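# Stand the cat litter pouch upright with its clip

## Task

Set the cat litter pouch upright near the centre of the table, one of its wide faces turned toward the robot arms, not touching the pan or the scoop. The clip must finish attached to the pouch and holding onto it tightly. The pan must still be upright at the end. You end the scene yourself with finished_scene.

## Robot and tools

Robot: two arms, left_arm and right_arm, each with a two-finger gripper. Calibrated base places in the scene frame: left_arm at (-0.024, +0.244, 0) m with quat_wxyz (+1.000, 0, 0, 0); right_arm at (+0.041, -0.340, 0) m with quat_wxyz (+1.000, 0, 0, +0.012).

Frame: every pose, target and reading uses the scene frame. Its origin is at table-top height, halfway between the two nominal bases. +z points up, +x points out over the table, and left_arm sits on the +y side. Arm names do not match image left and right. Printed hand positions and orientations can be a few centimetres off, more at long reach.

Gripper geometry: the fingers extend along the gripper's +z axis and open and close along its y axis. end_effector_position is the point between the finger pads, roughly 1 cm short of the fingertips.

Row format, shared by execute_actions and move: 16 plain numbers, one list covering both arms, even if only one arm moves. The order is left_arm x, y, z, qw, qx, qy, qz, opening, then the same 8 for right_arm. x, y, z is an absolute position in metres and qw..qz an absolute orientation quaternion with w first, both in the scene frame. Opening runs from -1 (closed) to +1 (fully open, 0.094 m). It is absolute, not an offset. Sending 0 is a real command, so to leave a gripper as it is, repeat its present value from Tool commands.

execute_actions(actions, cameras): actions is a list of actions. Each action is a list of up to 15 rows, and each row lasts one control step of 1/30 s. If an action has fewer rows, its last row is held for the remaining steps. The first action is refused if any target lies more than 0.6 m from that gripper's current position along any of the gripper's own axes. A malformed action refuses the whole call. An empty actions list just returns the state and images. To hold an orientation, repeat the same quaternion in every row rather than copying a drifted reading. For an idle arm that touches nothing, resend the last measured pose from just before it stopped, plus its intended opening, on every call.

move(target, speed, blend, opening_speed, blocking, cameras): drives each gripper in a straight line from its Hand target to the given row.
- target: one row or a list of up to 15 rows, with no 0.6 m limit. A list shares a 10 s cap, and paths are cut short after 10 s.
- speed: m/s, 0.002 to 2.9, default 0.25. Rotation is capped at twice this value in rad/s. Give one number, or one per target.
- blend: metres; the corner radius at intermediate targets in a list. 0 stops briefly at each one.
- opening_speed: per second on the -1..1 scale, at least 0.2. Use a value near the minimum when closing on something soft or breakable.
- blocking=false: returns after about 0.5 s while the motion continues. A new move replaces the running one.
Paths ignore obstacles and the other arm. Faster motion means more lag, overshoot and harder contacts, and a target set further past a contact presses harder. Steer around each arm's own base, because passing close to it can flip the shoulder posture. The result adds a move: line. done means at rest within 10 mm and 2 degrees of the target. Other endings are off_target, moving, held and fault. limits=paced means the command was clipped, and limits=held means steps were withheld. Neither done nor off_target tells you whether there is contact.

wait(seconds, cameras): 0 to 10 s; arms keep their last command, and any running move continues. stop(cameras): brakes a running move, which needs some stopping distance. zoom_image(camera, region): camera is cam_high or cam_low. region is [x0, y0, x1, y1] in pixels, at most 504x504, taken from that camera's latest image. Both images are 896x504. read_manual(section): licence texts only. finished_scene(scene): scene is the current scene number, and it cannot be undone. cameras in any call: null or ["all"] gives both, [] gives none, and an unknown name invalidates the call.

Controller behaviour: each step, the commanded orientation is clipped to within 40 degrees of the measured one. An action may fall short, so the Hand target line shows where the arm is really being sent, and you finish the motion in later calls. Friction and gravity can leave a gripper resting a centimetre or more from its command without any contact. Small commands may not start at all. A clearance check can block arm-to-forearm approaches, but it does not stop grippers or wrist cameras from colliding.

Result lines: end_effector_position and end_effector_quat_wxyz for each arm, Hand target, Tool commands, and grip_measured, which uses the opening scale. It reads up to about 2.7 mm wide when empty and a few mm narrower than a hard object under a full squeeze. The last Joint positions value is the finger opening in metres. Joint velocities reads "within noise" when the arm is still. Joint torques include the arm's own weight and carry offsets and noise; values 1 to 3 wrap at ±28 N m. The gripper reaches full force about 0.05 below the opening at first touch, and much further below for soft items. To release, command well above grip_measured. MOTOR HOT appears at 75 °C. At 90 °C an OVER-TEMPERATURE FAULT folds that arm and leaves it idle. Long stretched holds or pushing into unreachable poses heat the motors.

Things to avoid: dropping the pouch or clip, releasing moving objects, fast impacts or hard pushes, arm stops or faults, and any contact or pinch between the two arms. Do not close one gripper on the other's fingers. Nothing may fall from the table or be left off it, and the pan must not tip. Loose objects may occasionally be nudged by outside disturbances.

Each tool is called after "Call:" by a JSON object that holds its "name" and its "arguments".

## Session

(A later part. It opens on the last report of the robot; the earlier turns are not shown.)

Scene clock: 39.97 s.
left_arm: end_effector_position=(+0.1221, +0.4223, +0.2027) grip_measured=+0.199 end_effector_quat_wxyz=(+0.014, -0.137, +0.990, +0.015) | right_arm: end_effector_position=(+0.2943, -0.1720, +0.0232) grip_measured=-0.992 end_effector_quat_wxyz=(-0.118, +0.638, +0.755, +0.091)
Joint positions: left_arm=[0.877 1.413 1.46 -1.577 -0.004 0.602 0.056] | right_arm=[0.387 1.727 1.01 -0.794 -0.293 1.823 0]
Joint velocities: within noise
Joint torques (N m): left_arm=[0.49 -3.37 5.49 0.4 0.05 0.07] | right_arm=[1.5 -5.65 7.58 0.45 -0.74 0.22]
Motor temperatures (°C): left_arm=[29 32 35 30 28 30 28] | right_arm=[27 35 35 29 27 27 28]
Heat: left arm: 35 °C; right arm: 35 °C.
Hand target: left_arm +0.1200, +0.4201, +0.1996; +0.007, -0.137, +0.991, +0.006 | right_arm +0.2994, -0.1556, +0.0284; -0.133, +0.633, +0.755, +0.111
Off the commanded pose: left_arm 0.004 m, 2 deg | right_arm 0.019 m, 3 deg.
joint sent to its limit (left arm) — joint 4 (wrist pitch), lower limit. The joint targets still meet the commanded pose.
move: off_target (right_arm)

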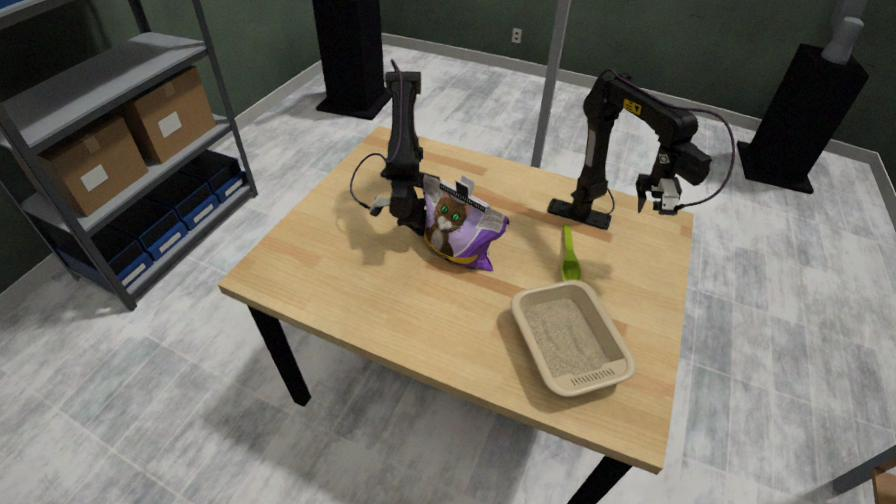

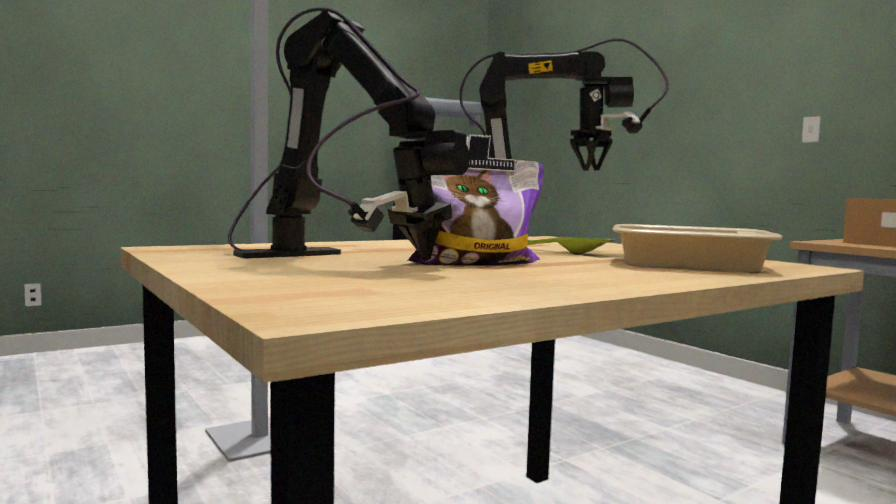

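Call:
{"name": "move", "arguments": {"target": [[0.12,0.42,0.20,0,-0.1366,0.9906,0,0.2,0.302,-0.115,0.032,-0.133,0.633,0.7544,0.1116,-1],[0.12,0.42,0.20,0,-0.1366,0.9906,0,0.2,0.295,-0.24,0.04,-0.133,0.633,0.7544,0.1116,-1],[0.12,0.42,0.20,0,-0.1366,0.9906,0,0.2,0.27,-0.33,0.10,-0.133,0.633,0.7544,0.1116,-1]], "speed": [0.1,0.2,0.3]}}

Call:
{"name": "zoom_image", "arguments": {"camera": "cam_high", "region": [360, 130, 540, 300]}}

Call:
{"name": "zoom_image", "arguments": {"camera": "cam_low", "region": [340, 80, 640, 300]}}

Scene clock: 42.70 s.
left_arm: end_effector_position=(+0.1221, +0.4223, +0.2027) grip_measured=+0.199 end_effector_quat_wxyz=(+0.014, -0.137, +0.990, +0.015) | right_arm: end_effector_position=(+0.2666, -0.3258, +0.0935) grip_measured=-0.992 end_effector_quat_wxyz=(-0.143, +0.633, +0.752, +0.112)
Joint positions: left_arm=[0.877 1.413 1.46 -1.577 -0.004 0.602 0.056] | right_arm=[-0.228 1.525 1.073 -1.271 -0.334 1.169 0]
Joint velocities: within noise
Joint torques (N m): left_arm=[0.27 -3.4 5.55 0.41 0.02 0.03] | right_arm=[-0.69 -5.55 7.35 -0.29 -0.11 -0.08]
Motor temperatures (°C): left_arm=[29 32 35 30 28 30 28] | right_arm=[27 35 35 29 27 27 28]
Heat: left arm: 35 °C; right arm: 35 °C.
Hand target: left_arm +0.1200, +0.4201, +0.1996; +0.007, -0.137, +0.991, +0.006 | right_arm +0.2699, -0.3299, +0.0999; -0.133, +0.633, +0.754, +0.112
Off the commanded pose: left_arm 0.004 m, 2 deg | right_arm 0.008 m, 1 deg.
joint sent to its limit (left arm) — joint 4 (wrist pitch), lower limit. The joint targets still meet the commanded pose.
move: done

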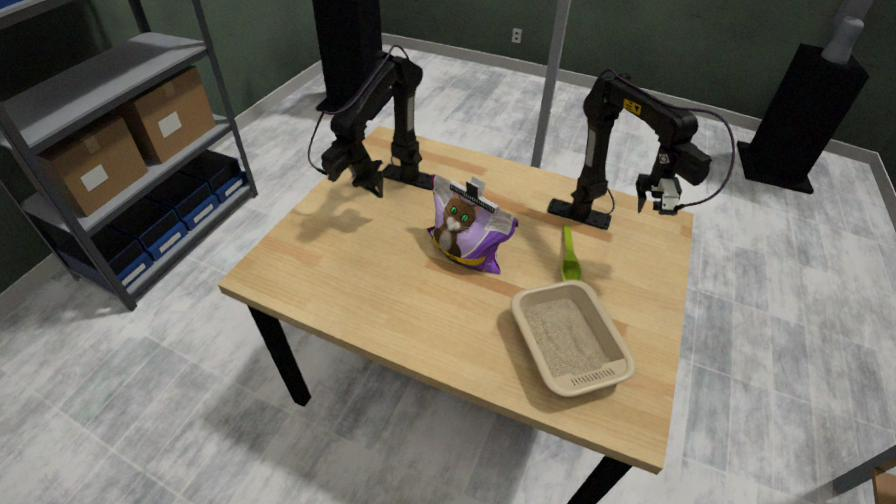

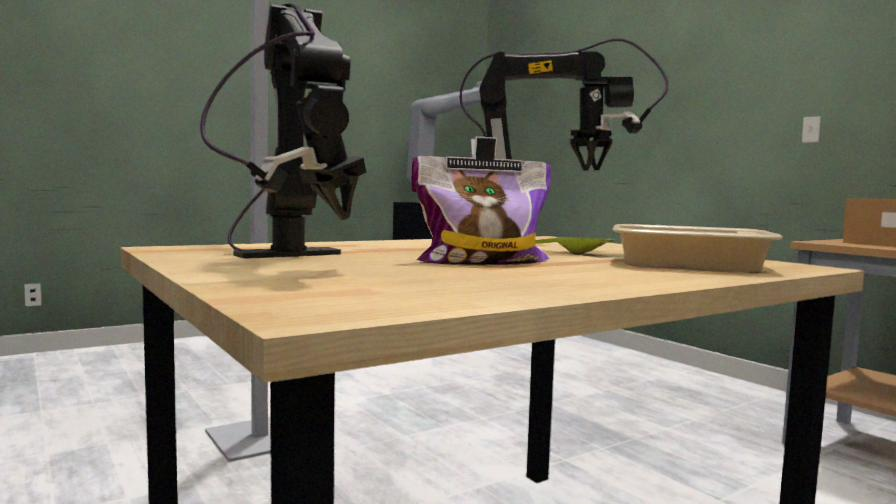

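Scaled by 2.800.

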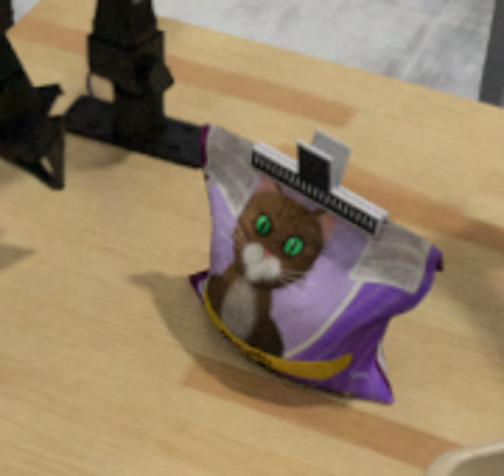

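Scaled by 1.680.

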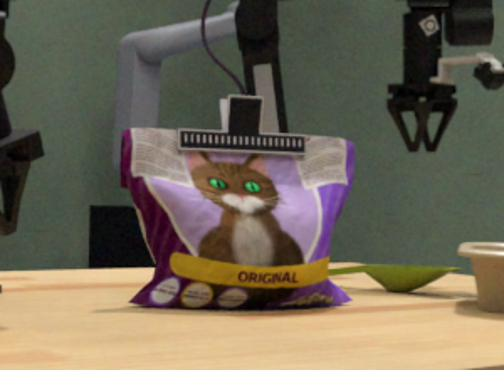

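Call:
{"name": "move", "arguments": {"target": [[0.38,0.22,0.18,0,0.0872,0.9962,0,-1,0.27,-0.33,0.10,-0.133,0.633,0.7544,0.1116,-1],[0.415,0.075,0.13,0,0.0872,0.9962,0,-1,0.27,-0.33,0.10,-0.133,0.633,0.7544,0.1116,-1],[0.405,0.07,0.03,0,0.0872,0.9962,0,-1,0.27,-0.33,0.10,-0.133,0.633,0.7544,0.1116,-1],[0.293,0.065,0.03,0,0.0872,0.9962,0,-1,0.27,-0.33,0.10,-0.133,0.633,0.7544,0.1116,-1]], "speed": [0.4,0.3,0.2,0.1], "blend": [0.03,0.02,0,0]}}

Call:
{"name": "zoom_image", "arguments": {"camera": "cam_high", "region": [360, 130, 540, 300]}}

Call:
{"name": "zoom_image", "arguments": {"camera": "cam_low", "region": [340, 80, 640, 300]}}

Scene clock: 47.07 s.
left_arm: end_effector_position=(+0.3048, +0.0719, +0.0267) grip_measured=-0.995 end_effector_quat_wxyz=(+0.007, +0.078, +0.997, +0.008) | right_arm: end_effector_position=(+0.2663, -0.3257, +0.0935) grip_measured=-0.992 end_effector_quat_wxyz=(-0.144, +0.633, +0.752, +0.112)
Joint positions: left_arm=[-0.494 2.007 1.431 -0.989 -0.019 -0.338 0] | right_arm=[-0.228 1.525 1.073 -1.272 -0.334 1.169 0]
Joint velocities: within noise
Joint torques (N m): left_arm=[-1.87 -10.86 4.3 0.37 0.2 0.02] | right_arm=[-0.72 -5.68 7.53 -0.32 -0.18 -0.09]
Motor temperatures (°C): left_arm=[29 34 36 30 28 30 28] | right_arm=[27 35 36 29 26 27 28]
Heat: left arm: 36 °C; right arm: 36 °C.
Hand target: left_arm +0.2932, +0.0653, +0.0298; +0.000, +0.087, +0.996, +0.000 | right_arm +0.2699, -0.3299, +0.0999; -0.133, +0.633, +0.754, +0.112
Off the commanded pose: left_arm 0.014 m, 2 deg | right_arm 0.009 m, 1 deg.
move: off_target (left_arm)

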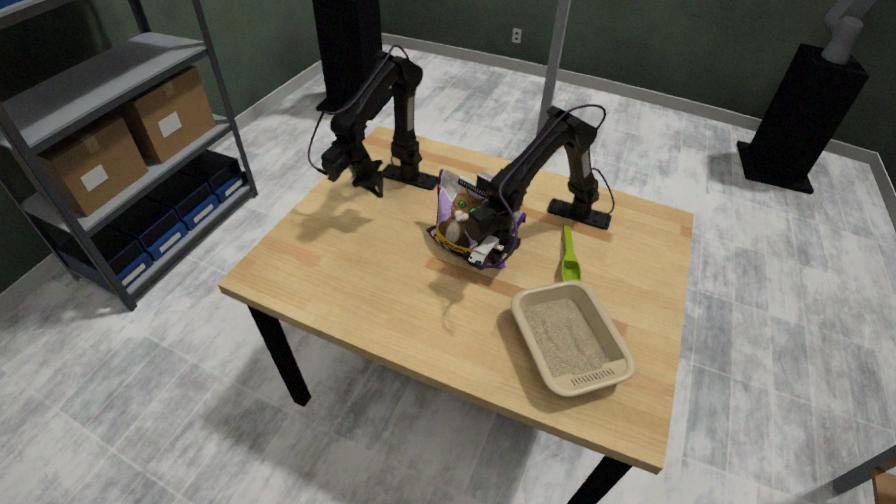

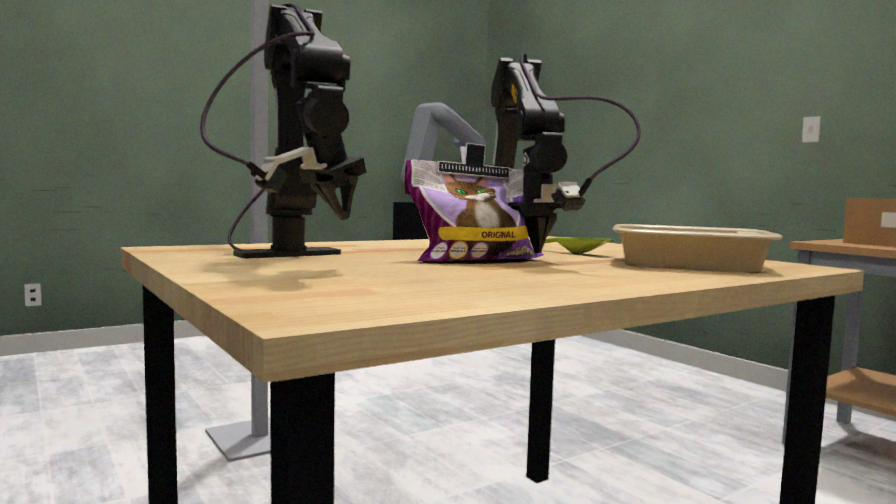

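Scaled by 2.800.

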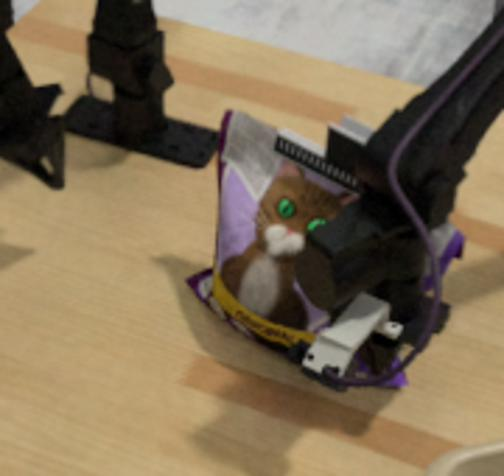

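Scaled by 1.680.

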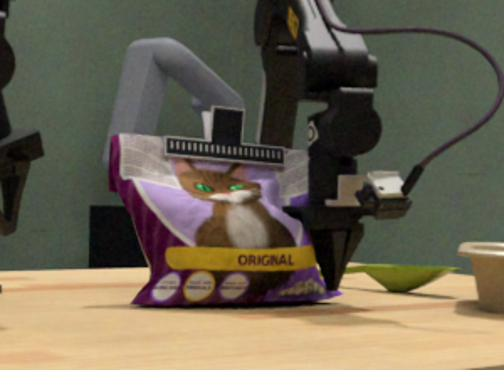

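Call:
{"name": "move", "arguments": {"target": [[0.40,0.08,0.04,0,0.0872,0.9962,0,-1,0.27,-0.33,0.10,-0.133,0.633,0.7544,0.1116,-1],[0.41,0.10,0.16,0,0.0872,0.9962,0,-1,0.27,-0.33,0.10,-0.133,0.633,0.7544,0.1116,-1],[0.34,0.28,0.18,0,0.0872,0.9962,0,-1,0.27,-0.33,0.10,-0.133,0.633,0.7544,0.1116,-1]], "speed": [0.15,0.25,0.3], "blend": 0.02}}

Call:
{"name": "zoom_image", "arguments": {"camera": "cam_high", "region": [360, 130, 540, 300]}}

Call:
{"name": "zoom_image", "arguments": {"camera": "cam_low", "region": [340, 80, 640, 300]}}

Scene clock: 49.93 s.
left_arm: end_effector_position=(+0.3445, +0.2828, +0.1737) grip_measured=-0.995 end_effector_quat_wxyz=(-0.001, +0.083, +0.997, +0.002) | right_arm: end_effector_position=(+0.2662, -0.3257, +0.0936) grip_measured=-0.992 end_effector_quat_wxyz=(-0.144, +0.633, +0.752, +0.112)
Joint positions: left_arm=[0.1 1.987 1.995 -1.581 -0.005 0.265 0] | right_arm=[-0.228 1.525 1.073 -1.273 -0.334 1.169 0]
Joint velocities: within noise
Joint torques (N m): left_arm=[-0.18 -10.96 4.98 0.34 0.04 0.04] | right_arm=[-0.49 -5.34 7.45 -0.22 -0.13 -0.09]
Motor temperatures (°C): left_arm=[29 35 36 30 28 30 28] | right_arm=[27 35 36 29 26 27 28]
Heat: left arm: 36 °C; right arm: 36 °C.
Hand target: left_arm +0.3401, +0.2800, +0.1797; +0.004, +0.087, +0.996, +0.001 | right_arm +0.2699, -0.3299, +0.0999; -0.133, +0.633, +0.754, +0.112
Off the commanded pose: left_arm 0.008 m, 1 deg | right_arm 0.009 m, 1 deg.
joint sent to its limit (left arm) — joint 4 (wrist pitch), lower limit. The joint targets still meet the commanded pose.
move: done

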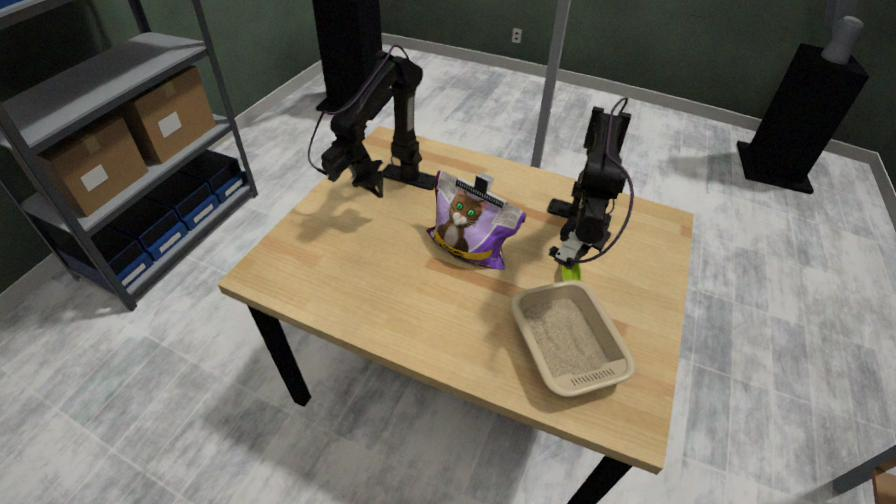

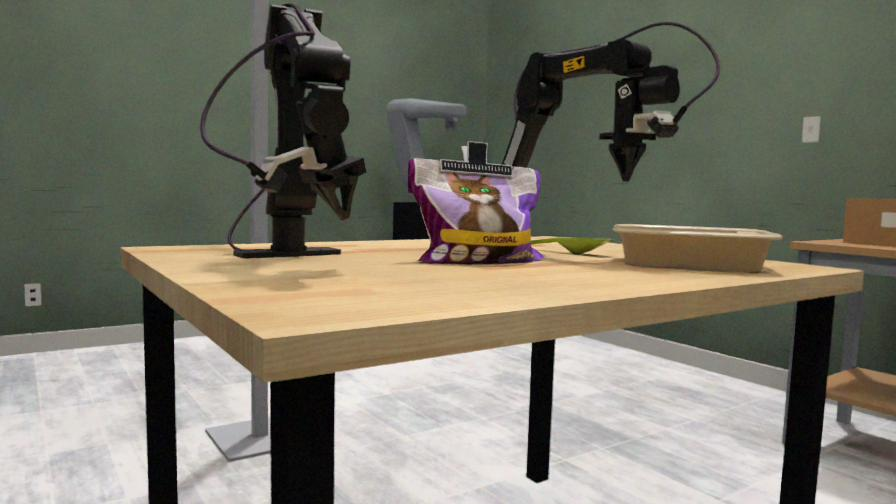

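Scaled by 2.800.

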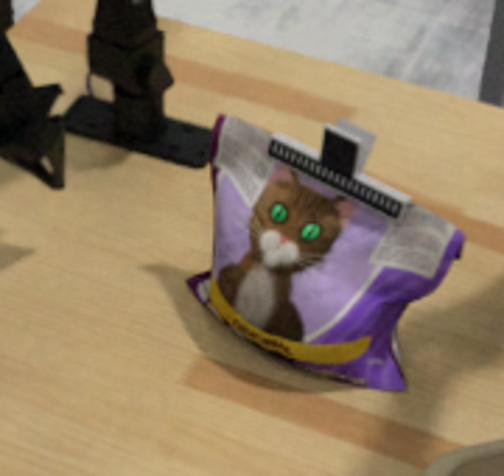

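Scaled by 1.680.

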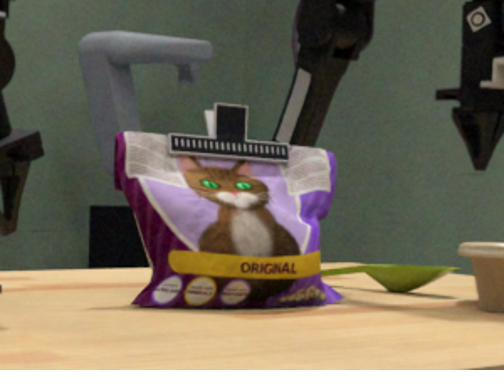

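Call:
{"name": "move", "arguments": {"target": [[0.17,0.21,0.15,0,0.7071,0.7071,0,-1,0.27,-0.33,0.10,-0.133,0.633,0.7544,0.1116,-1],[0.14,-0.08,0.10,0,0.9914,0.1305,0,-1,0.27,-0.33,0.10,-0.133,0.633,0.7544,0.1116,-1],[0.222,-0.085,0.098,0,0.9914,0.1305,0,-1,0.27,-0.33,0.10,-0.133,0.633,0.7544,0.1116,-1]], "speed": [0.5,0.5,0.1], "blend": [0.03,0,0]}}

Call:
{"name": "zoom_image", "arguments": {"camera": "cam_high", "region": [360, 130, 540, 300]}}

Call:
{"name": "zoom_image", "arguments": {"camera": "cam_low", "region": [340, 80, 640, 300]}}

Scene clock: 55.90 s.
left_arm: end_effector_position=(+0.2169, -0.0865, +0.1020) grip_measured=-0.995 end_effector_quat_wxyz=(+0.009, +0.992, +0.128, +0.001) | right_arm: end_effector_position=(+0.2661, -0.3257, +0.0936) grip_measured=-0.992 end_effector_quat_wxyz=(-0.144, +0.633, +0.752, +0.111)
Joint positions: left_arm=[-0.941 2.098 1.873 -1.329 0.006 1.944 0] | right_arm=[-0.228 1.525 1.073 -1.273 -0.334 1.169 0]
Joint velocities: left_arm=[within noise] | right_arm=[0.012 0.002 0.022 -0.154 -0.051 -0.007 -0.001]
Joint torques (N m): left_arm=[0.84 -8.23 8.21 0.31 -0.05 0.04] | right_arm=[-0.64 -5.56 7.51 -0.29 -0.17 -0.08]
Motor temperatures (°C): left_arm=[29 35 36 30 28 30 28] | right_arm=[27 35 36 28 26 27 28]
Heat: left arm: 36 °C; right arm: 36 °C.
Hand target: left_arm +0.2219, -0.0849, +0.0979; +0.000, +0.991, +0.131, +0.000 | right_arm +0.2699, -0.3299, +0.0999; -0.133, +0.633, +0.754, +0.112
Off the commanded pose: left_arm 0.007 m, 1 deg | right_arm 0.009 m, 1 deg.
move: done

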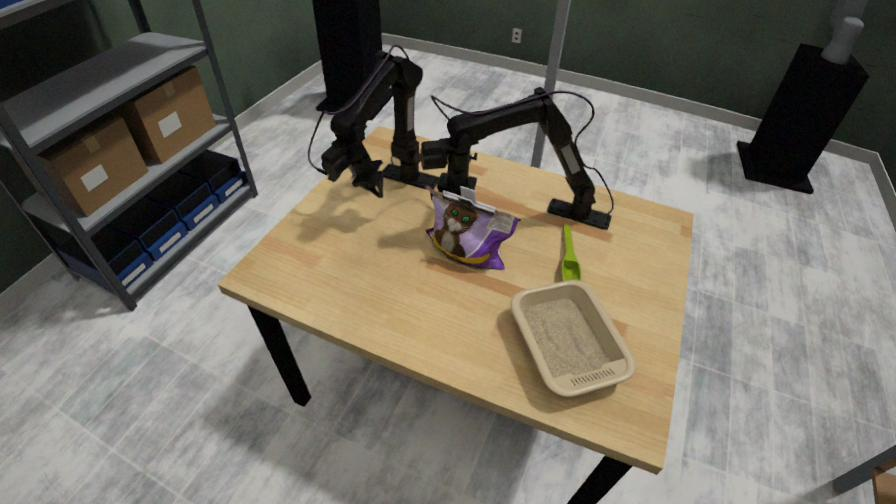

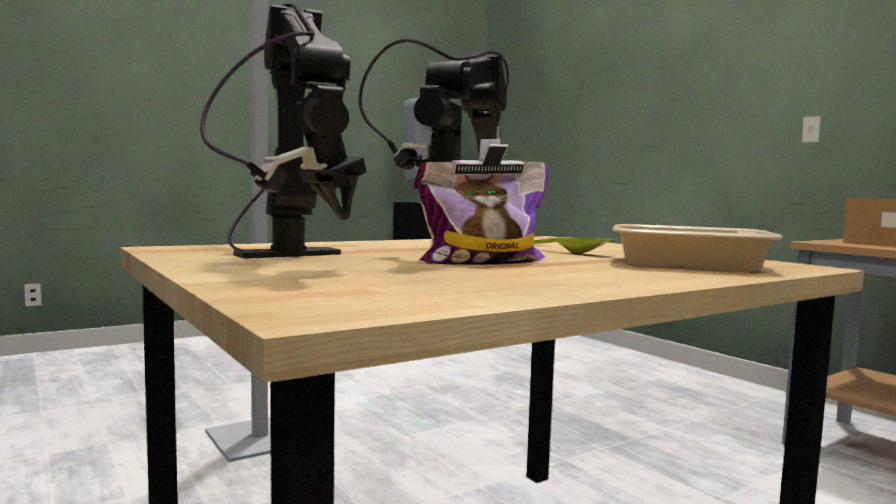

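Scaled by 2.800.

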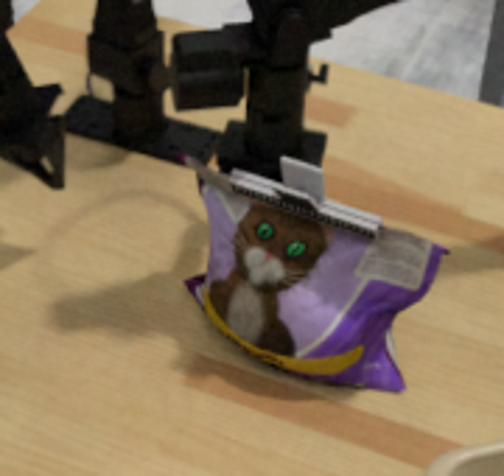

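Scaled by 1.680.

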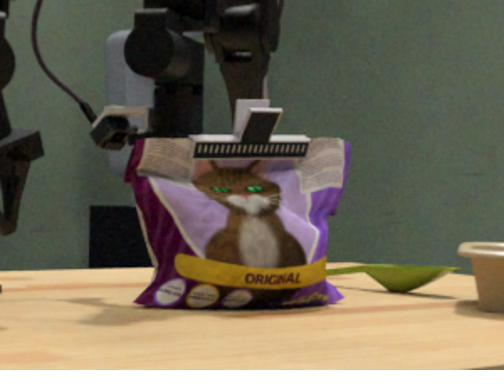

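Call:
{"name": "move", "arguments": {"target": [[0.238,-0.085,0.098,0,0.9914,0.1305,0,-1,0.27,-0.33,0.10,-0.133,0.633,0.7544,0.1116,-1],[0.15,-0.07,0.10,0,0.9914,0.1305,0,-1,0.27,-0.33,0.10,-0.133,0.633,0.7544,0.1116,-1],[0.15,0.10,0.13,0,0.9239,0.3827,0,-1,0.27,-0.33,0.10,-0.133,0.633,0.7544,0.1116,-1]], "speed": [0.1,0.2,0.4], "blend": [0,0.02,0]}}

Call:
{"name": "zoom_image", "arguments": {"camera": "cam_high", "region": [360, 130, 540, 300]}}

Call:
{"name": "zoom_image", "arguments": {"camera": "cam_low", "region": [340, 80, 640, 300]}}

Scene clock: 57.90 s.
left_arm: end_effector_position=(+0.1567, +0.0944, +0.1310) grip_measured=-0.995 end_effector_quat_wxyz=(+0.008, +0.925, +0.379, +0.007) | right_arm: end_effector_position=(+0.2661, -0.3257, +0.0936) grip_measured=-0.992 end_effector_quat_wxyz=(-0.144, +0.633, +0.752, +0.111)
Joint positions: left_arm=[-0.7 1.408 1.169 -1.31 -0.005 1.663 0] | right_arm=[-0.228 1.525 1.073 -1.273 -0.334 1.169 0]
Joint velocities: within noise
Joint torques (N m): left_arm=[0.16 -4.89 5.34 0.27 0.02 -0.06] | right_arm=[-0.57 -5.34 7.47 -0.26 -0.14 -0.11]
Motor temperatures (°C): left_arm=[29 35 36 30 28 30 28] | right_arm=[27 35 36 28 26 27 28]
Heat: left arm: 36 °C; right arm: 36 °C.
Hand target: left_arm +0.1501, +0.0998, +0.1299; +0.000, +0.924, +0.383, +0.000 | right_arm +0.2699, -0.3299, +0.0999; -0.133, +0.633, +0.754, +0.112
Off the commanded pose: left_arm 0.009 m, 1 deg | right_arm 0.009 m, 1 deg.
move: done

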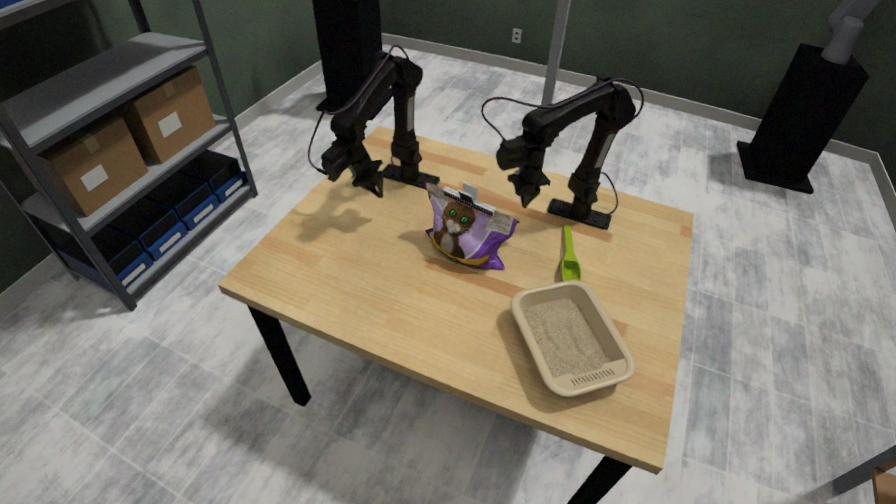

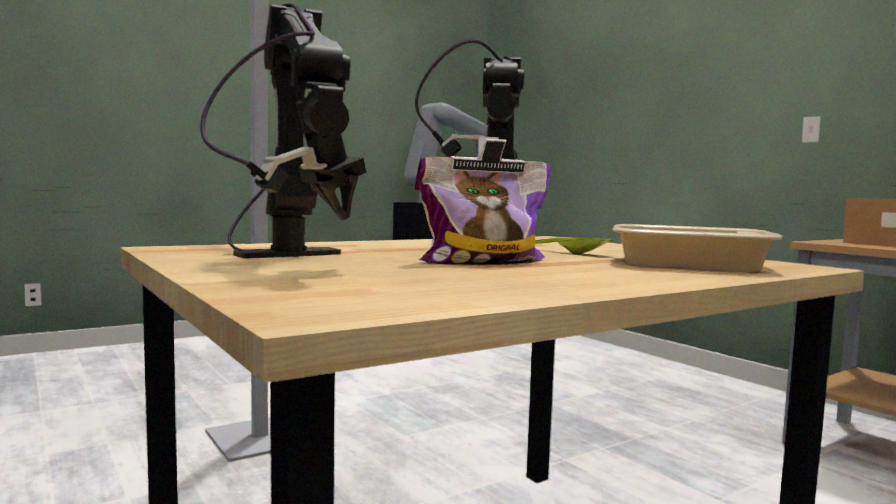

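Scaled by 2.800.

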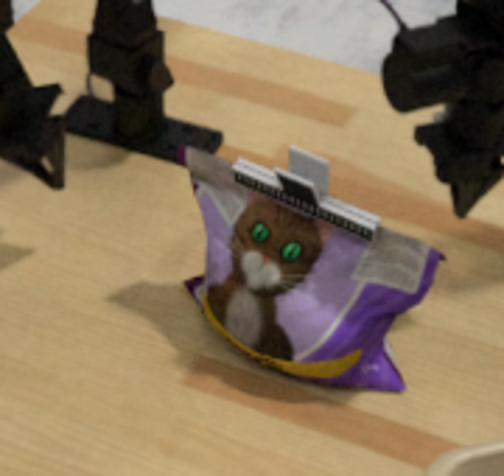

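Scaled by 1.680.

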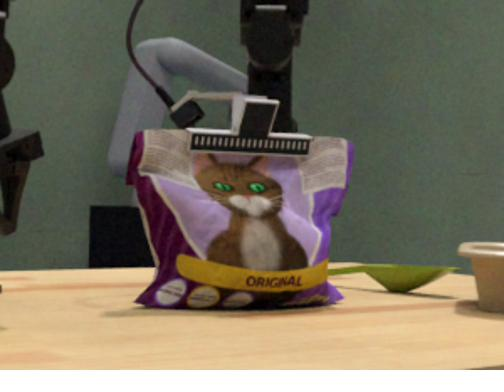

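Call:
{"name": "finished_scene", "arguments": {"scene": 2}}

The scene is finished: the task was done.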